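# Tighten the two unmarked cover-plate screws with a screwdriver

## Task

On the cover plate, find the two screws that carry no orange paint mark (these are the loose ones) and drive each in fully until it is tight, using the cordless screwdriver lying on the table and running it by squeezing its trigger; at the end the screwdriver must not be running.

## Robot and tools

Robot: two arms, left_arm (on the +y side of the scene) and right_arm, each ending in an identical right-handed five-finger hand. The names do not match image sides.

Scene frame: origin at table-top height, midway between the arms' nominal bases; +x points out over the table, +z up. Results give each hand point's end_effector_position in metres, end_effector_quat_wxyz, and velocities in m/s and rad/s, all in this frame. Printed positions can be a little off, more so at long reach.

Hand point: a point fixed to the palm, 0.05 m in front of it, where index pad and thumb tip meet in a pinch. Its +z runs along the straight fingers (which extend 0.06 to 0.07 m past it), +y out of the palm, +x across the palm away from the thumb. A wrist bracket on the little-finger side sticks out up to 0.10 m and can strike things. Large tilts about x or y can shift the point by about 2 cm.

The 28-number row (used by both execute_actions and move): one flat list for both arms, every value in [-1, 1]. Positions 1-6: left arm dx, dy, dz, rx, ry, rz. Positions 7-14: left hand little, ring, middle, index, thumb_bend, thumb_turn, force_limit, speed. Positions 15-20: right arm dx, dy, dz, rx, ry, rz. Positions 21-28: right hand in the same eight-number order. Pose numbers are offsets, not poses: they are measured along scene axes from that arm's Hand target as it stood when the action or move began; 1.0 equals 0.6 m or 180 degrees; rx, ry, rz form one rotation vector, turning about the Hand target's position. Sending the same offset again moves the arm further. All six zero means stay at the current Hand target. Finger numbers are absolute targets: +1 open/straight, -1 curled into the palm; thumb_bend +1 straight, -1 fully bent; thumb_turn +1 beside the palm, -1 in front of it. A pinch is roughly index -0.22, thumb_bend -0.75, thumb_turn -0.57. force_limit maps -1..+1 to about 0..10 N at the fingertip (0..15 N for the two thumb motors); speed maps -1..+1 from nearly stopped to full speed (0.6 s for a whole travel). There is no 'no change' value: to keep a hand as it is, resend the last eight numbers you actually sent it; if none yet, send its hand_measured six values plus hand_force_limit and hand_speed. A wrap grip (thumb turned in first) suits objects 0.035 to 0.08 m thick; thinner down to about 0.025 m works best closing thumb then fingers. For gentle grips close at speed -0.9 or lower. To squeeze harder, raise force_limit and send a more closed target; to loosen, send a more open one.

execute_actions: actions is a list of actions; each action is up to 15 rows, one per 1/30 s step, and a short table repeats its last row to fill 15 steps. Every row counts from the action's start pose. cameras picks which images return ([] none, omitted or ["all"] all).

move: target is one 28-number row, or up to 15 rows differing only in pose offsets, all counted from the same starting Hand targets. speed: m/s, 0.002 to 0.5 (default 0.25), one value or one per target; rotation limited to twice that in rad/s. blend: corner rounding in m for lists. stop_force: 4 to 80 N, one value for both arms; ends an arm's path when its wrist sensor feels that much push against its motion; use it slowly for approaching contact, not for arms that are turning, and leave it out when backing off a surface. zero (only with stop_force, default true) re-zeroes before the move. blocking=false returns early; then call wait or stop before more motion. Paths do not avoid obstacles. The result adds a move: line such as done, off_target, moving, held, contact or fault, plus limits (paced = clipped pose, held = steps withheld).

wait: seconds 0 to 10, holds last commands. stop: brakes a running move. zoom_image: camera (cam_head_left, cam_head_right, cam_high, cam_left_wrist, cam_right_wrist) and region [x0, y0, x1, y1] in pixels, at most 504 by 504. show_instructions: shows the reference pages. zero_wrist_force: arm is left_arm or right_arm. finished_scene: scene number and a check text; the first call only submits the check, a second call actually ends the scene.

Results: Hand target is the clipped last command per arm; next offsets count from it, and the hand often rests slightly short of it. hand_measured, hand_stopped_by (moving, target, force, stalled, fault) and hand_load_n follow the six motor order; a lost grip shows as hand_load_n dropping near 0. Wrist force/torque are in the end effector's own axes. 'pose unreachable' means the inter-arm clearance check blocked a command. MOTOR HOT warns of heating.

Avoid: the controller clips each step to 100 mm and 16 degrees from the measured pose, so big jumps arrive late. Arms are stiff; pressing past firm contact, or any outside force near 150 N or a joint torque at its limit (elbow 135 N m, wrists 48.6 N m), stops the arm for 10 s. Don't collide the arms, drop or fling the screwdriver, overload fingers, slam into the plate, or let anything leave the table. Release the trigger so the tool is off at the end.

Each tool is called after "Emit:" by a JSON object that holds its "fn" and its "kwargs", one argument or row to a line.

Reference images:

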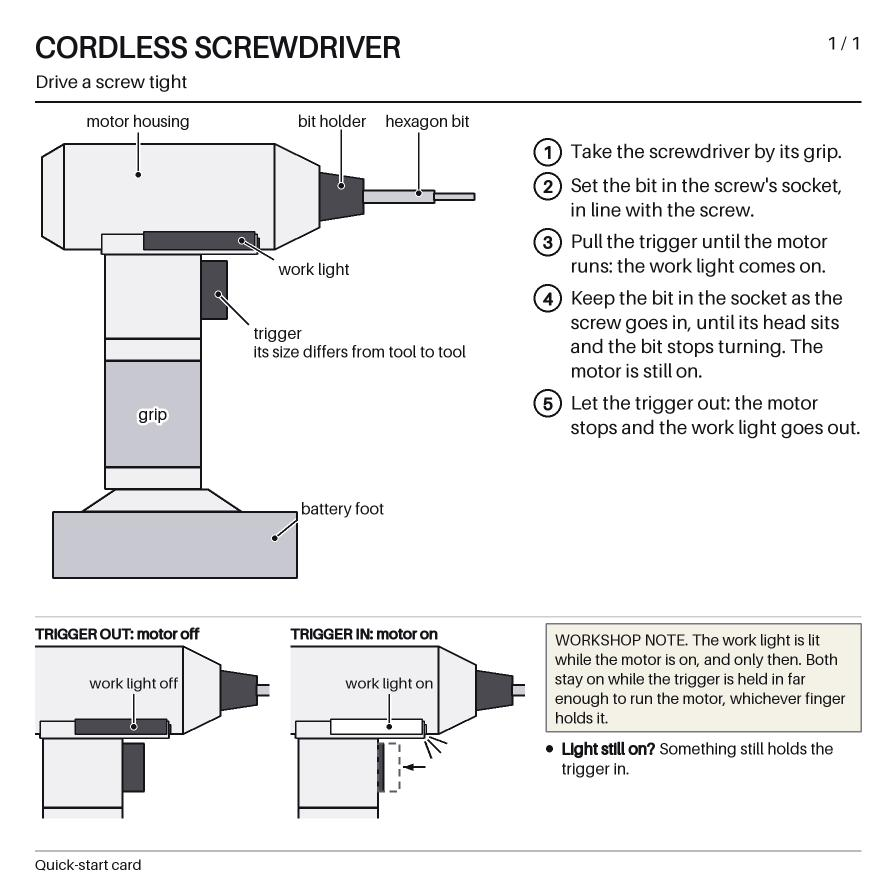

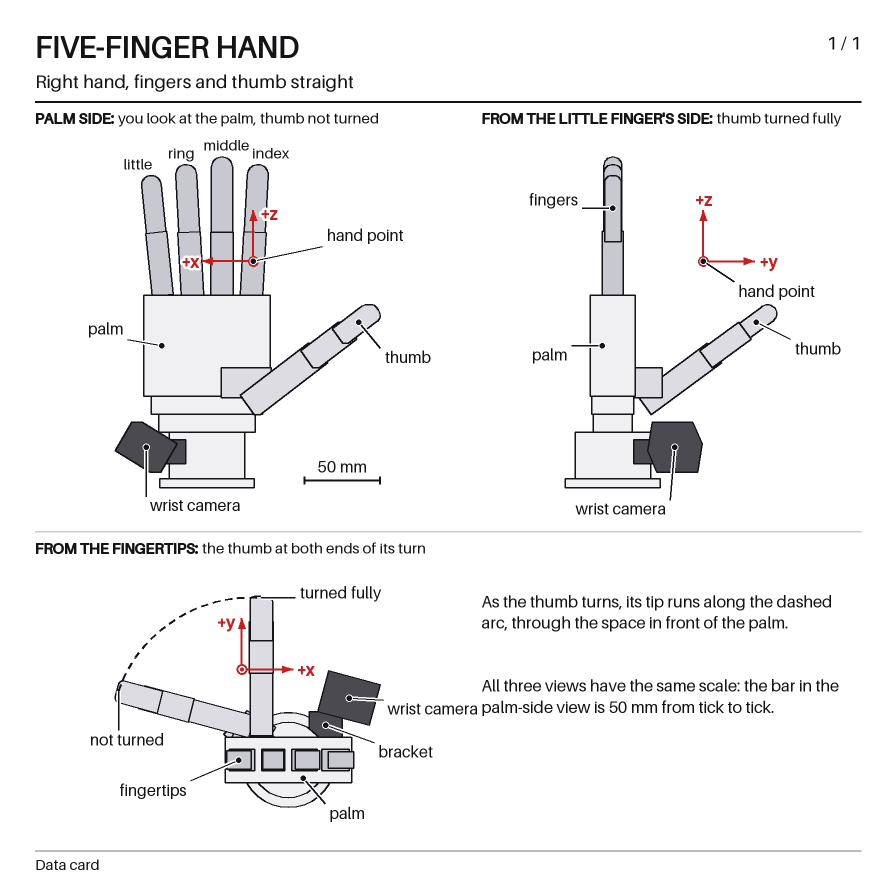

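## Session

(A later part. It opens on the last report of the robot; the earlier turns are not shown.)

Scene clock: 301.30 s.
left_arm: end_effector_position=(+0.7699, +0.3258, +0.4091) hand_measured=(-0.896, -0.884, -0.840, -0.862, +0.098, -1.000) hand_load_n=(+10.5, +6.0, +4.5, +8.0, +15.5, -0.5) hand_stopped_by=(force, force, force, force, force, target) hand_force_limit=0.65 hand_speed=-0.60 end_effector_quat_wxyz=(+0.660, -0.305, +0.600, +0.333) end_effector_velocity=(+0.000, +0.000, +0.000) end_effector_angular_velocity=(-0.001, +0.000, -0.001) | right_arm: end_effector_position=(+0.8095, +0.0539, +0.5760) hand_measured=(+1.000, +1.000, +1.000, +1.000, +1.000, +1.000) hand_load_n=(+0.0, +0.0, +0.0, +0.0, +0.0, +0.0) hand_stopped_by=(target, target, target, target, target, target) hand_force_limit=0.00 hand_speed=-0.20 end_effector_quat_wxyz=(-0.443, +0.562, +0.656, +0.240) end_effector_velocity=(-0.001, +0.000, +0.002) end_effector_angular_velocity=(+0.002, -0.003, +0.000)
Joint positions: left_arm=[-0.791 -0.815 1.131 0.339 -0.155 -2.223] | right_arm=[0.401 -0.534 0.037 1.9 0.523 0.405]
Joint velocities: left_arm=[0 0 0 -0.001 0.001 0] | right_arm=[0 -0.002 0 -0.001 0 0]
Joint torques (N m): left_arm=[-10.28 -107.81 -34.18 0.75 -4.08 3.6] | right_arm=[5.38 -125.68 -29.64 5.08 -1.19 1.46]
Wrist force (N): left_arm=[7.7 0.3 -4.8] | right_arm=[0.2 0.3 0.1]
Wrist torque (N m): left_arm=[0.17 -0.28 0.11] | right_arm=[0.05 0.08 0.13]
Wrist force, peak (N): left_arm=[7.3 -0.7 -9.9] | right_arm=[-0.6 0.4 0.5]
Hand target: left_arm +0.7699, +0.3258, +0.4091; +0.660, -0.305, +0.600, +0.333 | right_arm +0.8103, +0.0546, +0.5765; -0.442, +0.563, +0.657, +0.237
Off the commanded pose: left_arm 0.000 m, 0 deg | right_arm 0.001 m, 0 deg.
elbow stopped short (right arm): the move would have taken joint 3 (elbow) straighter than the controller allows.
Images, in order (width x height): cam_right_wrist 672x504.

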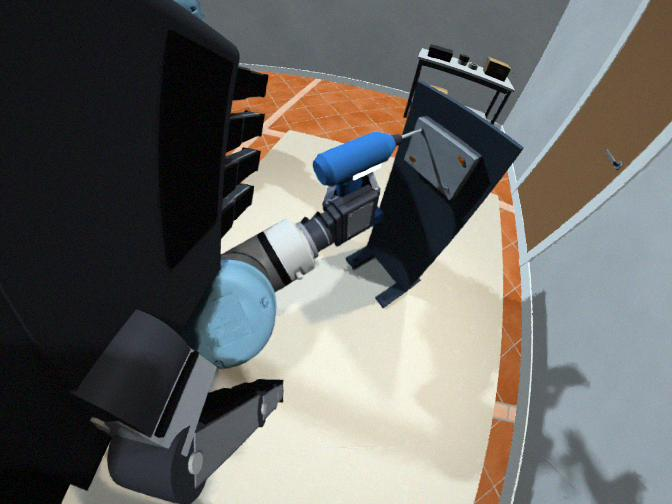

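Emit:
{"fn": "move", "kwargs": {
  "target": [
    [-0.00774,-0.01086,0,0,0,0,-0.98,-0.98,-0.98,0,-0.98,-1,0.65,-0.6,0,0,0,0,0,0,1,1,1,1,1,1,0,-0.2],
    [-0.02131,-0.00118,-0.0010,0,0,0,-0.98,-0.98,-0.98,0,-0.98,-1,0.65,-0.6,0,0,0,0,0,0,1,1,1,1,1,1,0,-0.2]
  ],
  "speed": 0.04,
  "cameras": ["cam_right_wrist"]
}}

Emit:
{"fn": "zoom_image", "kwargs": {
  "camera": "cam_right_wrist",
  "region": [412, 122, 430, 140]
}}

Emit:
{"fn": "zoom_image", "kwargs": {
  "camera": "cam_right_wrist",
  "region": [438, 180, 456, 198]
}}

Emit:
{"fn": "move", "kwargs": {
  "target": [0.01936,0.02714,0,0,0,0,-0.98,-0.98,-0.98,0,-0.98,-1,0.65,-0.6,0,0,0,0,0,0,1,1,1,1,1,1,0,-0.2],
  "speed": 0.005,
  "stop_force": 4,
  "cameras": ["cam_right_wrist"]
}}

Emit:
{"fn": "zoom_image", "kwargs": {
  "camera": "cam_right_wrist",
  "region": [412, 122, 430, 140]
}}

Scene clock: 303.37 s.
left_arm: end_effector_position=(+0.7571, +0.3251, +0.4085) hand_measured=(-0.896, -0.884, -0.840, +0.000, +0.098, -1.000) hand_load_n=(+8.5, +5.5, +5.0, -0.5, +14.5, +1.0) hand_stopped_by=(force, force, force, target, force, target) hand_force_limit=0.65 hand_speed=-0.60 end_effector_quat_wxyz=(+0.660, -0.305, +0.600, +0.333) end_effector_velocity=(+0.000, +0.001, +0.000) end_effector_angular_velocity=(+0.000, +0.000, +0.001) | right_arm: end_effector_position=(+0.8095, +0.0539, +0.5760) hand_measured=(+1.000, +1.000, +1.000, +1.000, +1.000, +1.000) hand_load_n=(+0.0, +0.0, +0.0, +0.0, +0.0, +0.0) hand_stopped_by=(target, target, target, target, target, target) hand_force_limit=0.00 hand_speed=-0.20 end_effector_quat_wxyz=(-0.443, +0.562, +0.656, +0.240) end_effector_velocity=(+0.001, +0.000, -0.002) end_effector_angular_velocity=(+0.000, +0.001, +0.000)
Joint positions: left_arm=[-0.801 -0.84 1.172 0.284 -0.163 -2.183] | right_arm=[0.401 -0.534 0.037 1.9 0.523 0.405]
Joint velocities: left_arm=[0.001 0 0 0.001 0 -0.001] | right_arm=[0 0.002 0 -0.001 0 0]
Joint torques (N m): left_arm=[6.6 -75.34 -50.75 7.36 -1.17 -2.41] | right_arm=[6.11 -122 -29.28 1.75 -3.23 1.67]
Wrist force (N): left_arm=[7.6 0.5 -2.9] | right_arm=[0.1 0.2 0.5]
Wrist torque (N m): left_arm=[0.10 -0.05 0.09] | right_arm=[0.00 0.09 0.12]
Wrist force, peak (N): left_arm=[8.1 0.3 -5.0] | right_arm=[-0.2 0.7 0.3]
Hand target: left_arm +0.7572, +0.3251, +0.4085; +0.660, -0.305, +0.600, +0.333 | right_arm +0.8103, +0.0546, +0.5765; -0.442, +0.563, +0.657, +0.237
Off the commanded pose: left_arm 0.000 m, 0 deg | right_arm 0.001 m, 0 deg.
elbow stopped short (right arm): the move would have taken joint 3 (elbow) straighter than the controller allows.
move: done
Images, in order (width x height): cam_right_wrist 672x504.

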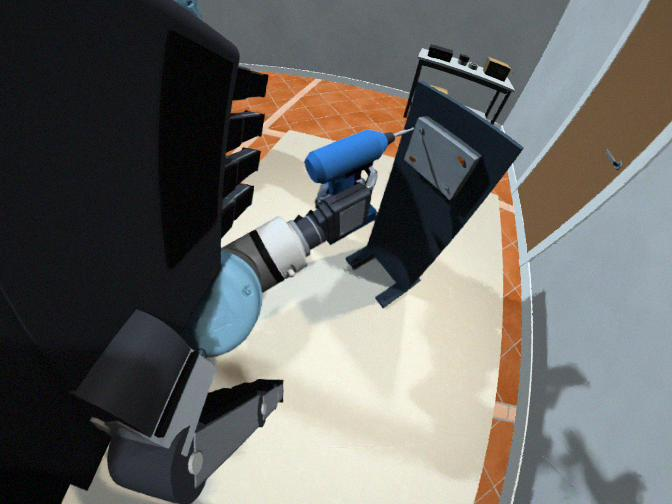

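Scaled by 28.000 from the camera's 672x504 image, which has a finer 960x720 frame.

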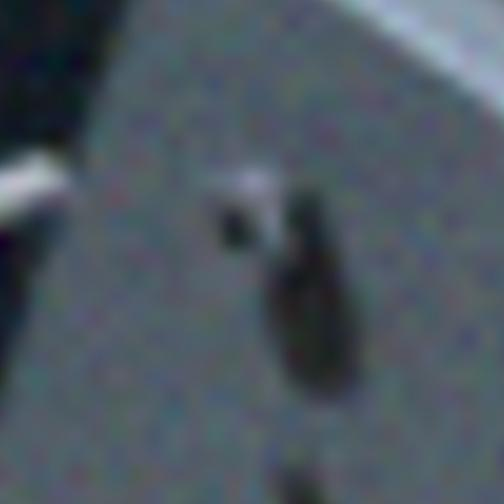

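Scaled by 28.000 from the camera's 672x504 image, which has a finer 960x720 frame.

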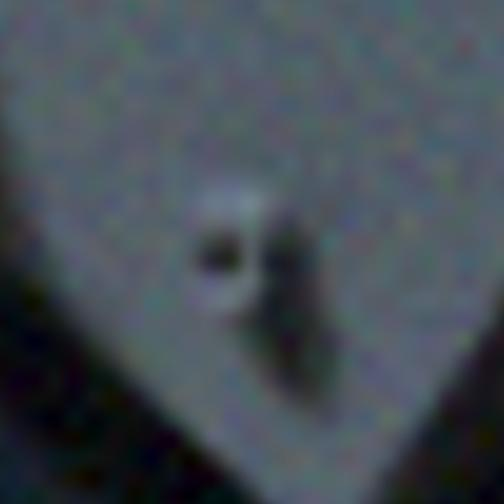

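Scene clock: 306.80 s.
left_arm: end_effector_position=(+0.7636, +0.3342, +0.4085) hand_measured=(-0.896, -0.884, -0.840, +0.000, +0.098, -1.000) hand_load_n=(+8.5, +6.0, +5.0, +0.0, +14.5, +1.0) hand_stopped_by=(force, force, force, target, force, target) hand_force_limit=0.65 hand_speed=-0.60 end_effector_quat_wxyz=(+0.660, -0.305, +0.600, +0.333) end_effector_velocity=(+0.000, +0.001, +0.000) end_effector_angular_velocity=(+0.000, +0.000, +0.001) | right_arm: end_effector_position=(+0.8095, +0.0539, +0.5759) hand_measured=(+1.000, +1.000, +1.000, +1.000, +1.000, +1.000) hand_load_n=(+0.0, +0.0, +0.0, +0.0, +0.0, -0.5) hand_stopped_by=(target, target, target, target, target, target) hand_force_limit=0.00 hand_speed=-0.20 end_effector_quat_wxyz=(-0.443, +0.562, +0.656, +0.240) end_effector_velocity=(+0.000, +0.000, +0.000) end_effector_angular_velocity=(+0.000, +0.000, +0.000)
Joint positions: left_arm=[-0.789 -0.83 1.16 0.332 -0.153 -2.231] | right_arm=[0.401 -0.534 0.037 1.9 0.523 0.405]
Joint velocities: left_arm=[0.002 0 0 0 0 0] | right_arm=[0 0 0 0.001 0 0]
Joint torques (N m): left_arm=[-9.88 -113.75 -31.82 1.34 -4.08 3.78] | right_arm=[4.31 -125.08 -29.07 2.61 -3.33 1.79]
Wrist force (N): left_arm=[7.1 0.7 -5.8] | right_arm=[-0.3 0.4 0.1]
Wrist torque (N m): left_arm=[0.21 -0.40 0.09] | right_arm=[0.05 0.16 0.10]
Wrist force, peak (N): left_arm=[9.3 0.0 -13.1] | right_arm=[-0.4 0.7 0.1]
Hand target: left_arm +0.7636, +0.3342, +0.4085; +0.660, -0.305, +0.600, +0.333 | right_arm +0.8103, +0.0546, +0.5765; -0.442, +0.563, +0.657, +0.237
Off the commanded pose: left_arm 0.009 m, 0 deg | right_arm 0.001 m, 0 deg.
elbow stopped short (right arm): the move would have taken joint 3 (elbow) straighter than the controller allows.
move: contact (left_arm)
Images, in order (width x height): cam_right_wrist 672x504.

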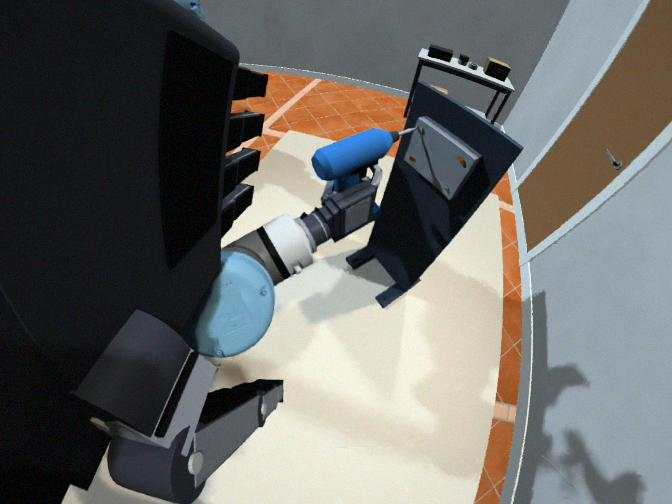

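Scaled by 28.000 from the camera's 672x504 image, which has a finer 960x720 frame.

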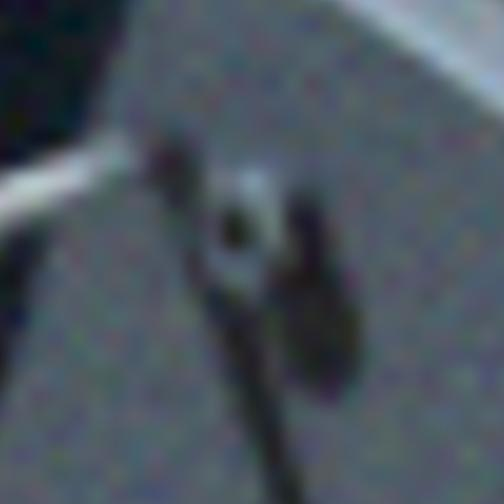

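Emit:
{"fn": "move", "kwargs": {
  "target": [-0.00484,-0.00679,0,0,0,0,-0.98,-0.98,-0.98,0,-0.98,-1,0.65,-0.6,0,0,0,0,0,0,1,1,1,1,1,1,0,-0.2],
  "speed": 0.05,
  "cameras": ["cam_right_wrist"]
}}

Emit:
{"fn": "zoom_image", "kwargs": {
  "camera": "cam_right_wrist",
  "region": [396, 120, 424, 148]
}}

Emit:
{"fn": "move", "kwargs": {
  "target": [-0.0387,-0.0543,0,0,0,0,-0.98,-0.98,-0.98,0,-0.98,-1,0.65,-0.6,0,0,0,0,0,0,1,1,1,1,1,1,0,-0.2],
  "speed": 0.08,
  "cameras": ["cam_right_wrist"]
}}

Emit:
{"fn": "zoom_image", "kwargs": {
  "camera": "cam_right_wrist",
  "region": [396, 120, 424, 148]
}}

Scene clock: 308.53 s.
left_arm: end_effector_position=(+0.7607, +0.3300, +0.4085) hand_measured=(-0.896, -0.884, -0.840, +0.000, +0.098, -1.000) hand_load_n=(+9.0, +5.5, +5.0, +0.0, +14.5, +1.0) hand_stopped_by=(force, force, force, target, force, target) hand_force_limit=0.65 hand_speed=-0.60 end_effector_quat_wxyz=(+0.660, -0.305, +0.600, +0.333) end_effector_velocity=(+0.000, +0.000, +0.000) end_effector_angular_velocity=(+0.000, -0.001, +0.000) | right_arm: end_effector_position=(+0.8095, +0.0539, +0.5760) hand_measured=(+1.000, +1.000, +1.000, +1.000, +1.000, +1.000) hand_load_n=(+0.0, +0.0, +0.0, +0.0, +0.0, +0.0) hand_stopped_by=(target, target, target, target, target, target) hand_force_limit=0.00 hand_speed=-0.20 end_effector_quat_wxyz=(-0.443, +0.562, +0.656, +0.240) end_effector_velocity=(-0.001, +0.000, +0.002) end_effector_angular_velocity=(+0.001, -0.001, +0.000)
Joint positions: left_arm=[-0.794 -0.835 1.166 0.309 -0.158 -2.208] | right_arm=[0.401 -0.534 0.037 1.9 0.523 0.405]
Joint velocities: left_arm=[0 0 0 0 0 -0.001] | right_arm=[0 -0.001 0 0 0 0]
Joint torques (N m): left_arm=[6.24 -107.22 -32.62 2.51 -2.14 2.21] | right_arm=[-5.37 -118.24 -29.34 1.6 -3.47 1.71]
Wrist force (N): left_arm=[7.9 0.3 -3.0] | right_arm=[-0.5 0.4 0.0]
Wrist torque (N m): left_arm=[0.08 -0.09 0.10] | right_arm=[0.06 0.19 0.10]
Wrist force, peak (N): left_arm=[7.5 0.6 -6.2] | right_arm=[-0.5 0.5 0.4]
Hand target: left_arm +0.7607, +0.3301, +0.4085; +0.660, -0.305, +0.600, +0.333 | right_arm +0.8103, +0.0546, +0.5765; -0.442, +0.563, +0.657, +0.237
Off the commanded pose: left_arm 0.000 m, 0 deg | right_arm 0.001 m, 0 deg.
elbow stopped short (right arm): the move would have taken joint 3 (elbow) straighter than the controller allows.
move: done
Images, in order (width x height): cam_right_wrist 672x504.

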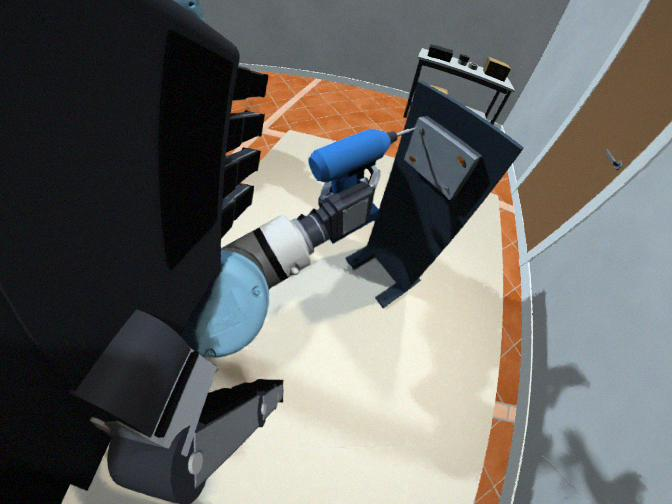

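Scaled by 18.000 from the camera's 672x504 image, which has a finer 960x720 frame.

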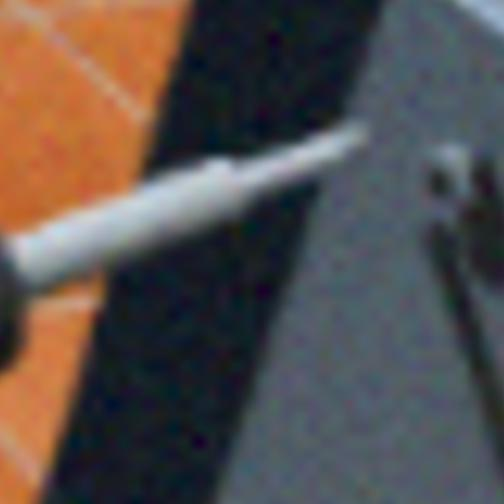

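Scene clock: 309.37 s.
left_arm: end_effector_position=(+0.7374, +0.2976, +0.4086) hand_measured=(-0.896, -0.884, -0.840, +0.000, +0.098, -1.000) hand_load_n=(+9.0, +5.5, +5.0, +0.0, +14.5, +1.0) hand_stopped_by=(force, force, force, target, force, target) hand_force_limit=0.65 hand_speed=-0.60 end_effector_quat_wxyz=(+0.660, -0.305, +0.600, +0.333) end_effector_velocity=(+0.000, +0.001, +0.001) end_effector_angular_velocity=(-0.001, -0.002, +0.000) | right_arm: end_effector_position=(+0.8095, +0.0539, +0.5759) hand_measured=(+1.000, +1.000, +1.000, +1.000, +1.000, +1.000) hand_load_n=(+0.0, +0.0, +0.0, +0.0, +0.0, +0.0) hand_stopped_by=(target, target, target, target, target, target) hand_force_limit=0.00 hand_speed=-0.20 end_effector_quat_wxyz=(-0.443, +0.562, +0.656, +0.240) end_effector_velocity=(-0.001, +0.000, +0.002) end_effector_angular_velocity=(+0.001, -0.001, +0.000)
Joint positions: left_arm=[-0.839 -0.866 1.203 0.165 -0.196 -2.068] | right_arm=[0.401 -0.534 0.037 1.9 0.523 0.405]
Joint velocities: left_arm=[0.001 0 -0.001 0.004 0.001 -0.005] | right_arm=[0 -0.002 0 0 0 0]
Joint torques (N m): left_arm=[10.53 -81.2 -50 7.63 0.45 -2.94] | right_arm=[-8.42 -117.29 -29.63 1.73 -3.28 1.74]
Wrist force (N): left_arm=[7.6 0.5 -2.8] | right_arm=[-0.1 0.6 0.4]
Wrist torque (N m): left_arm=[0.10 -0.05 0.09] | right_arm=[0.08 0.12 0.12]
Wrist force, peak (N): left_arm=[7.8 0.4 -4.8] | right_arm=[-0.1 0.6 0.4]
Hand target: left_arm +0.7374, +0.2975, +0.4085; +0.660, -0.305, +0.600, +0.333 | right_arm +0.8103, +0.0546, +0.5765; -0.442, +0.563, +0.657, +0.237
Off the commanded pose: left_arm 0.000 m, 0 deg | right_arm 0.001 m, 0 deg.
elbow stopped short (right arm): the move would have taken joint 3 (elbow) straighter than the controller allows.
move: done
Images, in order (width x height): cam_right_wrist 672x504.

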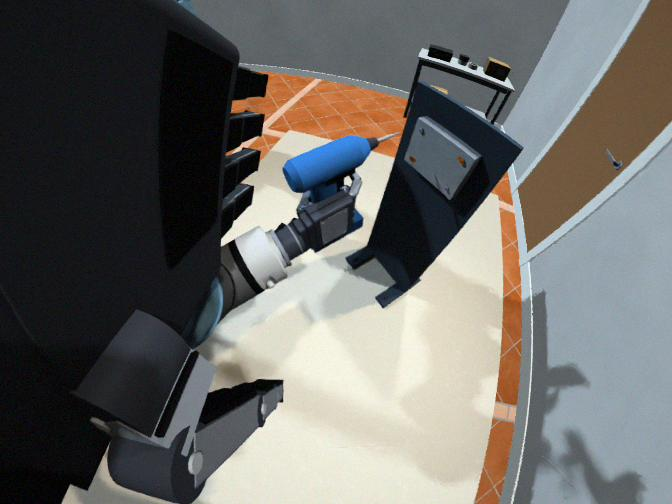

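Scaled by 18.000 from the camera's 672x504 image, which has a finer 960x720 frame.

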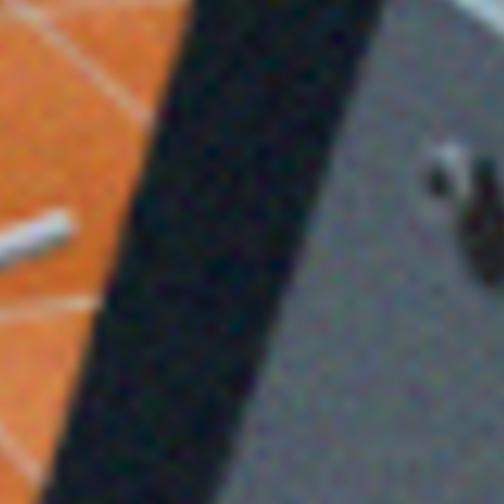

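Emit:
{"fn": "move", "kwargs": {
  "target": [
    [0.03127,0.04383,0,0,0,0,-0.98,-0.98,-0.98,-0.9,-0.98,-1,0.65,-0.6,0,0,0,0,0,0,1,1,1,1,1,1,0,-0.2],
    [0.04484,0.03415,0,0,0,0,-0.98,-0.98,-0.98,-0.9,-0.98,-1,0.65,-0.6,0,0,0,0,0,0,1,1,1,1,1,1,0,-0.2]
  ],
  "speed": 0.06,
  "cameras": ["cam_right_wrist"]
}}

Emit:
{"fn": "zoom_image", "kwargs": {
  "camera": "cam_right_wrist",
  "region": [400, 124, 424, 148]
}}

Emit:
{"fn": "move", "kwargs": {
  "target": [-0.01085,0.00775,0,0,0,0,-0.98,-0.98,-0.98,-0.9,-0.98,-1,0.65,-0.6,0,0,0,0,0,0,1,1,1,1,1,1,0,-0.2],
  "speed": 0.06,
  "cameras": ["cam_right_wrist"]
}}

Emit:
{"fn": "zoom_image", "kwargs": {
  "camera": "cam_right_wrist",
  "region": [400, 124, 424, 148]
}}

Emit:
{"fn": "move", "kwargs": {
  "target": [0.01085,-0.00775,-0.01333,0,0,0,-0.98,-0.98,-0.98,-0.9,-0.98,-1,0.65,-0.6,0,0,0,0,0,0,1,1,1,1,1,1,0,-0.2],
  "speed": 0.06,
  "cameras": ["cam_right_wrist"]
}}

Emit:
{"fn": "zoom_image", "kwargs": {
  "camera": "cam_right_wrist",
  "region": [400, 124, 424, 148]
}}

Scene clock: 311.67 s.
left_arm: end_effector_position=(+0.7644, +0.3180, +0.4085) hand_measured=(-0.896, -0.884, -0.840, -0.862, +0.098, -1.000) hand_load_n=(+9.0, +6.0, +5.5, +8.5, +14.5, +1.0) hand_stopped_by=(force, force, force, force, force, target) hand_force_limit=0.65 hand_speed=-0.60 end_effector_quat_wxyz=(+0.660, -0.305, +0.600, +0.333) end_effector_velocity=(+0.000, -0.001, +0.000) end_effector_angular_velocity=(+0.000, +0.000, +0.000) | right_arm: end_effector_position=(+0.8095, +0.0539, +0.5759) hand_measured=(+1.000, +1.000, +1.000, +1.000, +1.000, +1.000) hand_load_n=(+0.0, +0.0, +0.0, +0.0, +0.0, +0.0) hand_stopped_by=(target, target, target, target, target, target) hand_force_limit=0.00 hand_speed=-0.20 end_effector_quat_wxyz=(-0.443, +0.562, +0.656, +0.240) end_effector_velocity=(+0.000, +0.000, -0.001) end_effector_angular_velocity=(-0.001, +0.000, +0.000)
Joint positions: left_arm=[-0.801 -0.824 1.143 0.296 -0.163 -2.182] | right_arm=[0.401 -0.534 0.037 1.9 0.523 0.405]
Joint velocities: left_arm=[-0.001 0.001 0 0 -0.001 -0.001] | right_arm=[0 0.001 0 -0.001 0.001 0]
Joint torques (N m): left_arm=[0.86 -112.74 -29.51 0.37 -3.53 3.67] | right_arm=[-13.56 -123.82 -29.47 2.94 -3.36 1.62]
Wrist force (N): left_arm=[7.8 0.7 -2.8] | right_arm=[-0.4 0.2 -0.1]
Wrist torque (N m): left_arm=[0.12 -0.08 0.10] | right_arm=[0.05 0.17 0.10]
Wrist force, peak (N): left_arm=[8.3 0.6 -2.9] | right_arm=[-0.2 0.5 0.7]
Hand target: left_arm +0.7644, +0.3180, +0.4085; +0.660, -0.305, +0.600, +0.333 | right_arm +0.8103, +0.0546, +0.5765; -0.442, +0.563, +0.657, +0.237
Off the commanded pose: left_arm 0.000 m, 0 deg | right_arm 0.001 m, 0 deg.
elbow stopped short (right arm): the move would have taken joint 3 (elbow) straighter than the controller allows.
move: done
Images, in order (width x height): cam_right_wrist 672x504.

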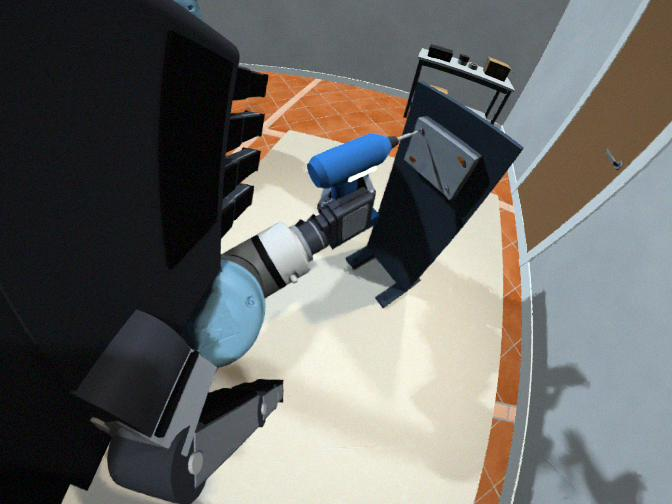

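Scaled by 21.000 from the camera's 672x504 image, which has a finer 960x720 frame.

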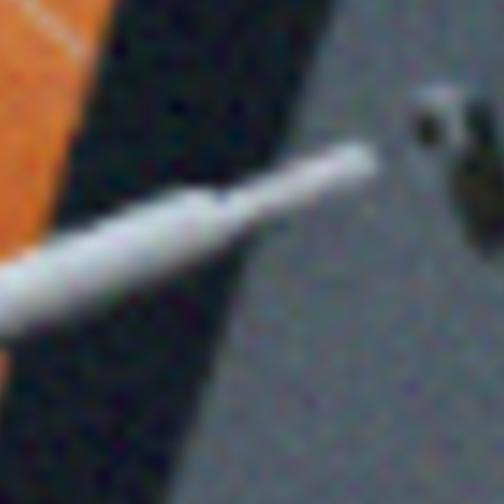

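Scene clock: 312.40 s.
left_arm: end_effector_position=(+0.7578, +0.3227, +0.4086) hand_measured=(-0.896, -0.884, -0.840, -0.862, +0.098, -1.000) hand_load_n=(+9.0, +6.0, +5.0, +8.5, +14.5, +1.0) hand_stopped_by=(force, force, force, force, force, target) hand_force_limit=0.65 hand_speed=-0.60 end_effector_quat_wxyz=(+0.660, -0.305, +0.600, +0.333) end_effector_velocity=(+0.001, +0.000, +0.000) end_effector_angular_velocity=(-0.002, -0.001, +0.000) | right_arm: end_effector_position=(+0.8095, +0.0539, +0.5759) hand_measured=(+1.000, +1.000, +1.000, +1.000, +1.000, +1.000) hand_load_n=(+0.0, +0.0, -0.5, -0.5, +0.0, +0.0) hand_stopped_by=(target, target, target, target, target, target) hand_force_limit=0.00 hand_speed=-0.20 end_effector_quat_wxyz=(-0.443, +0.562, +0.656, +0.240) end_effector_velocity=(+0.000, +0.000, +0.000) end_effector_angular_velocity=(+0.001, -0.002, +0.000)
Joint positions: left_arm=[-0.803 -0.838 1.168 0.28 -0.164 -2.178] | right_arm=[0.401 -0.534 0.037 1.9 0.523 0.405]
Joint velocities: left_arm=[0.001 0.001 -0.002 -0.001 0 0] | right_arm=[0 -0.001 0 -0.001 0 0]
Joint torques (N m): left_arm=[-9.67 -80.25 -50.4 1.74 -3.74 3.84] | right_arm=[-11.32 -119.86 -28.76 1.46 -3.31 1.9]
Wrist force (N): left_arm=[7.7 0.5 -3.1] | right_arm=[0.3 0.1 -0.2]
Wrist torque (N m): left_arm=[0.11 -0.06 0.10] | right_arm=[0.03 0.07 0.14]
Wrist force, peak (N): left_arm=[8.3 0.3 -3.0] | right_arm=[-0.2 0.1 0.8]
Hand target: left_arm +0.7579, +0.3227, +0.4085; +0.660, -0.305, +0.600, +0.333 | right_arm +0.8103, +0.0546, +0.5765; -0.442, +0.563, +0.657, +0.237
Off the commanded pose: left_arm 0.000 m, 0 deg | right_arm 0.001 m, 0 deg.
elbow stopped short (right arm): the move would have taken joint 3 (elbow) straighter than the controller allows.
move: done
Images, in order (width x height): cam_right_wrist 672x504.

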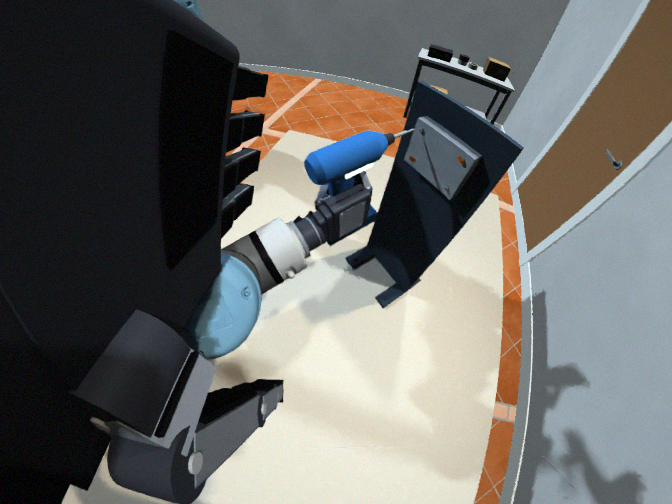

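Scaled by 21.000 from the camera's 672x504 image, which has a finer 960x720 frame.

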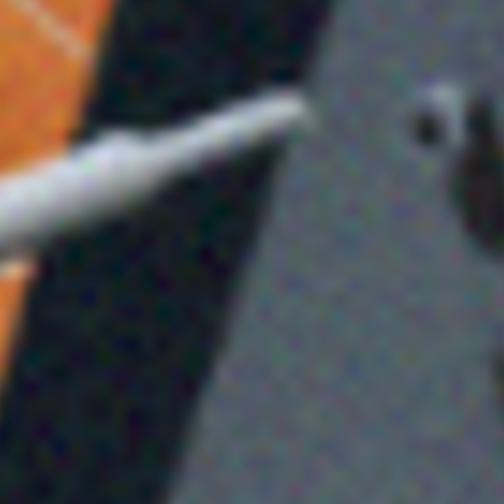

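Scene clock: 313.13 s.
left_arm: end_effector_position=(+0.7645, +0.3179, +0.4004) hand_measured=(-0.896, -0.884, -0.840, -0.862, +0.098, -1.000) hand_load_n=(+9.0, +6.0, +5.0, +8.5, +15.0, +1.0) hand_stopped_by=(force, force, force, force, force, target) hand_force_limit=0.65 hand_speed=-0.60 end_effector_quat_wxyz=(+0.660, -0.305, +0.600, +0.333) end_effector_velocity=(+0.000, +0.000, +0.000) end_effector_angular_velocity=(-0.001, -0.002, +0.000) | right_arm: end_effector_position=(+0.8095, +0.0539, +0.5759) hand_measured=(+1.000, +1.000, +1.000, +1.000, +1.000, +1.000) hand_load_n=(+0.0, +0.0, +0.0, +0.0, +0.0, +0.0) hand_stopped_by=(target, target, target, target, target, target) hand_force_limit=0.00 hand_speed=-0.20 end_effector_quat_wxyz=(-0.443, +0.562, +0.656, +0.240) end_effector_velocity=(+0.000, +0.000, +0.000) end_effector_angular_velocity=(+0.000, +0.000, +0.000)
Joint positions: left_arm=[-0.801 -0.819 1.149 0.284 -0.163 -2.182] | right_arm=[0.401 -0.534 0.037 1.9 0.523 0.405]
Joint velocities: left_arm=[0 -0.001 0.001 -0.001 0 -0.002] | right_arm=[0 0 0 0 0 0]
Joint torques (N m): left_arm=[7.82 -115.24 -30.38 7.05 -0.94 -3.21] | right_arm=[-9.75 -116.25 -29.14 1.56 -3.41 1.94]
Wrist force (N): left_arm=[8.3 0.3 -2.7] | right_arm=[-0.2 0.0 0.3]
Wrist torque (N m): left_arm=[0.07 -0.15 0.13] | right_arm=[-0.01 0.14 0.10]
Wrist force, peak (N): left_arm=[8.4 0.9 -2.9] | right_arm=[-0.5 0.6 0.0]
Hand target: left_arm +0.7644, +0.3180, +0.4005; +0.660, -0.305, +0.600, +0.333 | right_arm +0.8103, +0.0546, +0.5765; -0.442, +0.563, +0.657, +0.237
Off the commanded pose: left_arm 0.000 m, 0 deg | right_arm 0.001 m, 0 deg.
elbow stopped short (right arm): the move would have taken joint 3 (elbow) straighter than the controller allows.
move: done
Images, in order (width x height): cam_right_wrist 672x504.

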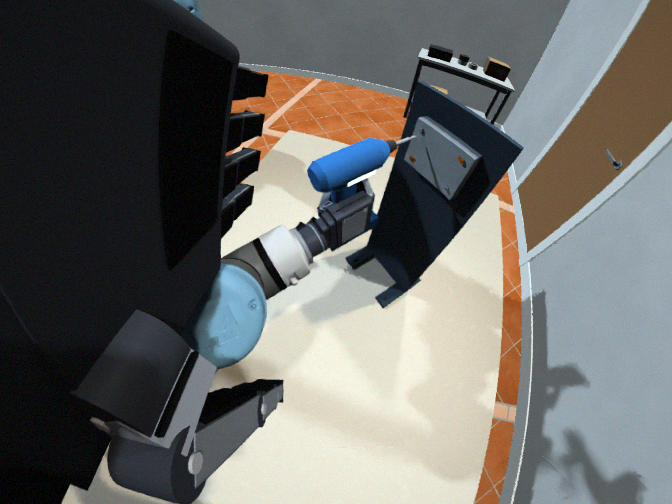

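Scaled by 21.000 from the camera's 672x504 image, which has a finer 960x720 frame.

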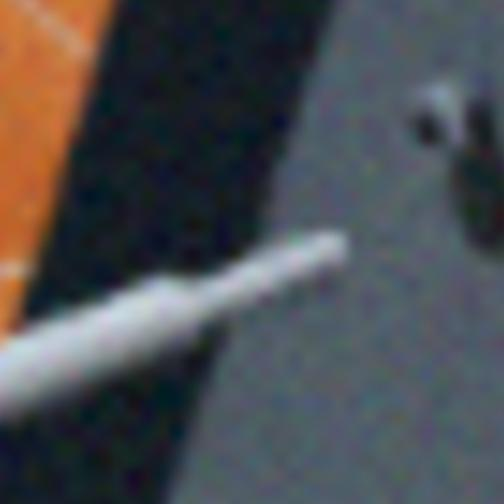

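Emit:
{"fn": "execute_actions", "kwargs": {
  "actions": []
}}

Scene clock: 313.70 s.
left_arm: end_effector_position=(+0.7644, +0.3180, +0.4005) hand_measured=(-0.896, -0.884, -0.840, -0.862, +0.098, -1.000) hand_load_n=(+9.0, +6.0, +5.0, +8.5, +14.5, +1.0) hand_stopped_by=(force, force, force, force, force, target) hand_force_limit=0.65 hand_speed=-0.60 end_effector_quat_wxyz=(+0.660, -0.305, +0.600, +0.333) end_effector_velocity=(+0.000, -0.001, +0.001) end_effector_angular_velocity=(-0.001, +0.000, -0.001) | right_arm: end_effector_position=(+0.8095, +0.0539, +0.5759) hand_measured=(+1.000, +1.000, +1.000, +1.000, +1.000, +1.000) hand_load_n=(+0.5, +0.0, +0.0, +0.0, +0.0, +0.0) hand_stopped_by=(target, target, target, target, target, target) hand_force_limit=0.00 hand_speed=-0.20 end_effector_quat_wxyz=(-0.443, +0.562, +0.656, +0.240) end_effector_velocity=(+0.000, +0.000, -0.001) end_effector_angular_velocity=(-0.001, +0.001, +0.000)
Joint positions: left_arm=[-0.801 -0.819 1.149 0.284 -0.163 -2.182] | right_arm=[0.401 -0.534 0.037 1.9 0.523 0.405]
Joint velocities: left_arm=[-0.001 -0.001 0 0 0 0] | right_arm=[0 0.001 0 0 0 0]
Joint torques (N m): left_arm=[8.42 -113.23 -29.55 5.28 -2.77 -1.54] | right_arm=[-10.55 -120.98 -28.96 1.45 -3.33 1.75]
Wrist force (N): left_arm=[7.9 0.6 -2.5] | right_arm=[0.1 -0.1 0.3]
Wrist torque (N m): left_arm=[0.09 -0.10 0.12] | right_arm=[-0.03 0.09 0.11]
Wrist force, peak (N): left_arm=[8.1 0.9 -3.1] | right_arm=[-0.5 0.0 0.4]
Hand target: left_arm +0.7644, +0.3180, +0.4005; +0.660, -0.305, +0.600, +0.333 | right_arm +0.8103, +0.0546, +0.5765; -0.442, +0.563, +0.657, +0.237
Off the commanded pose: left_arm 0.000 m, 0 deg | right_arm 0.001 m, 0 deg.

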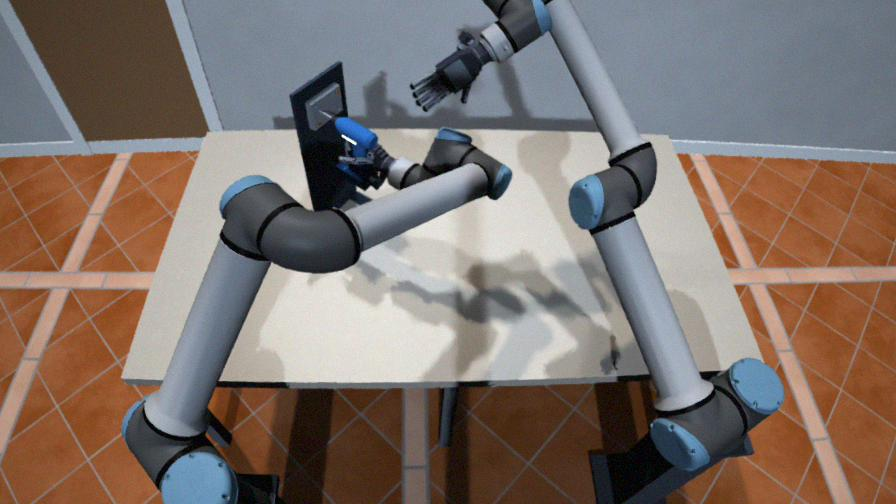

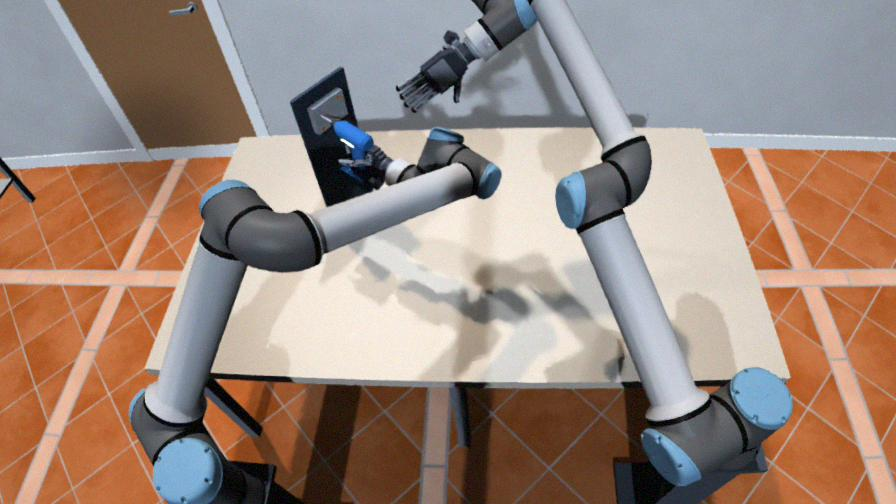

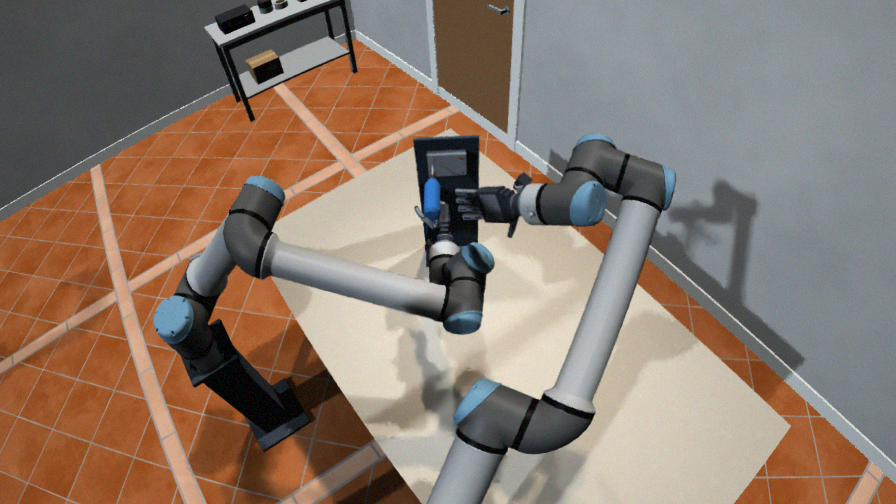

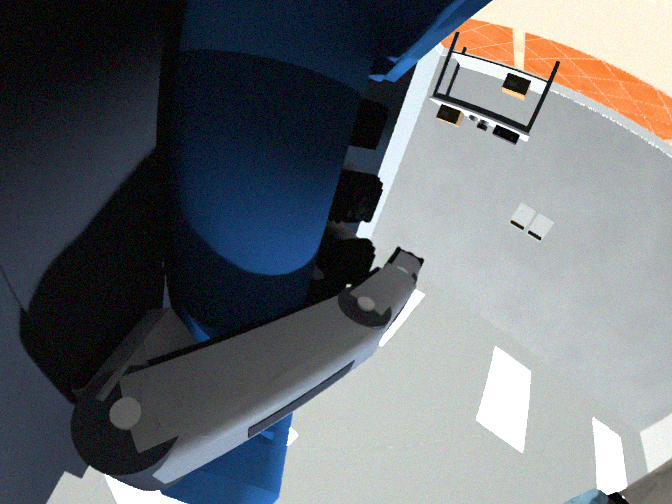

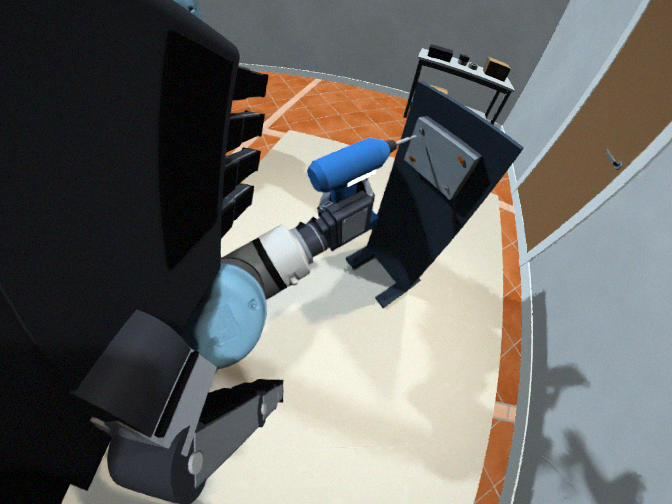

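Emit:
{"fn": "zoom_image", "kwargs": {
  "camera": "cam_head_left",
  "region": [300, 80, 390, 170]
}}

Emit:
{"fn": "zoom_image", "kwargs": {
  "camera": "cam_high",
  "region": [400, 130, 500, 230]
}}

Scaled by 5.600.

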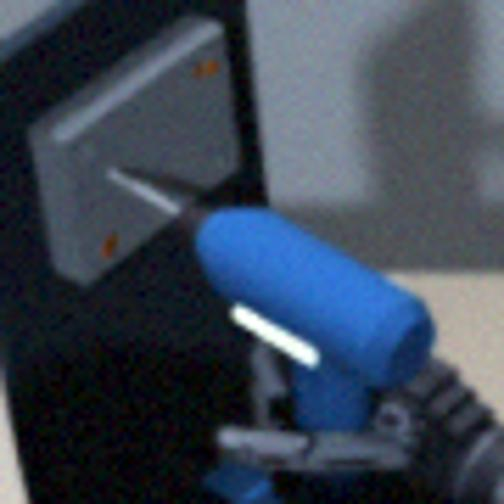

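Scaled by 5.040.

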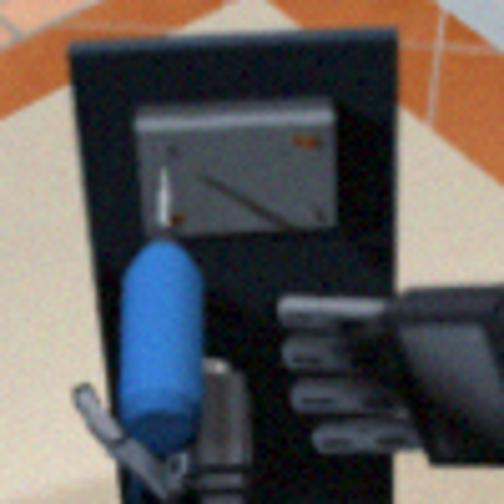

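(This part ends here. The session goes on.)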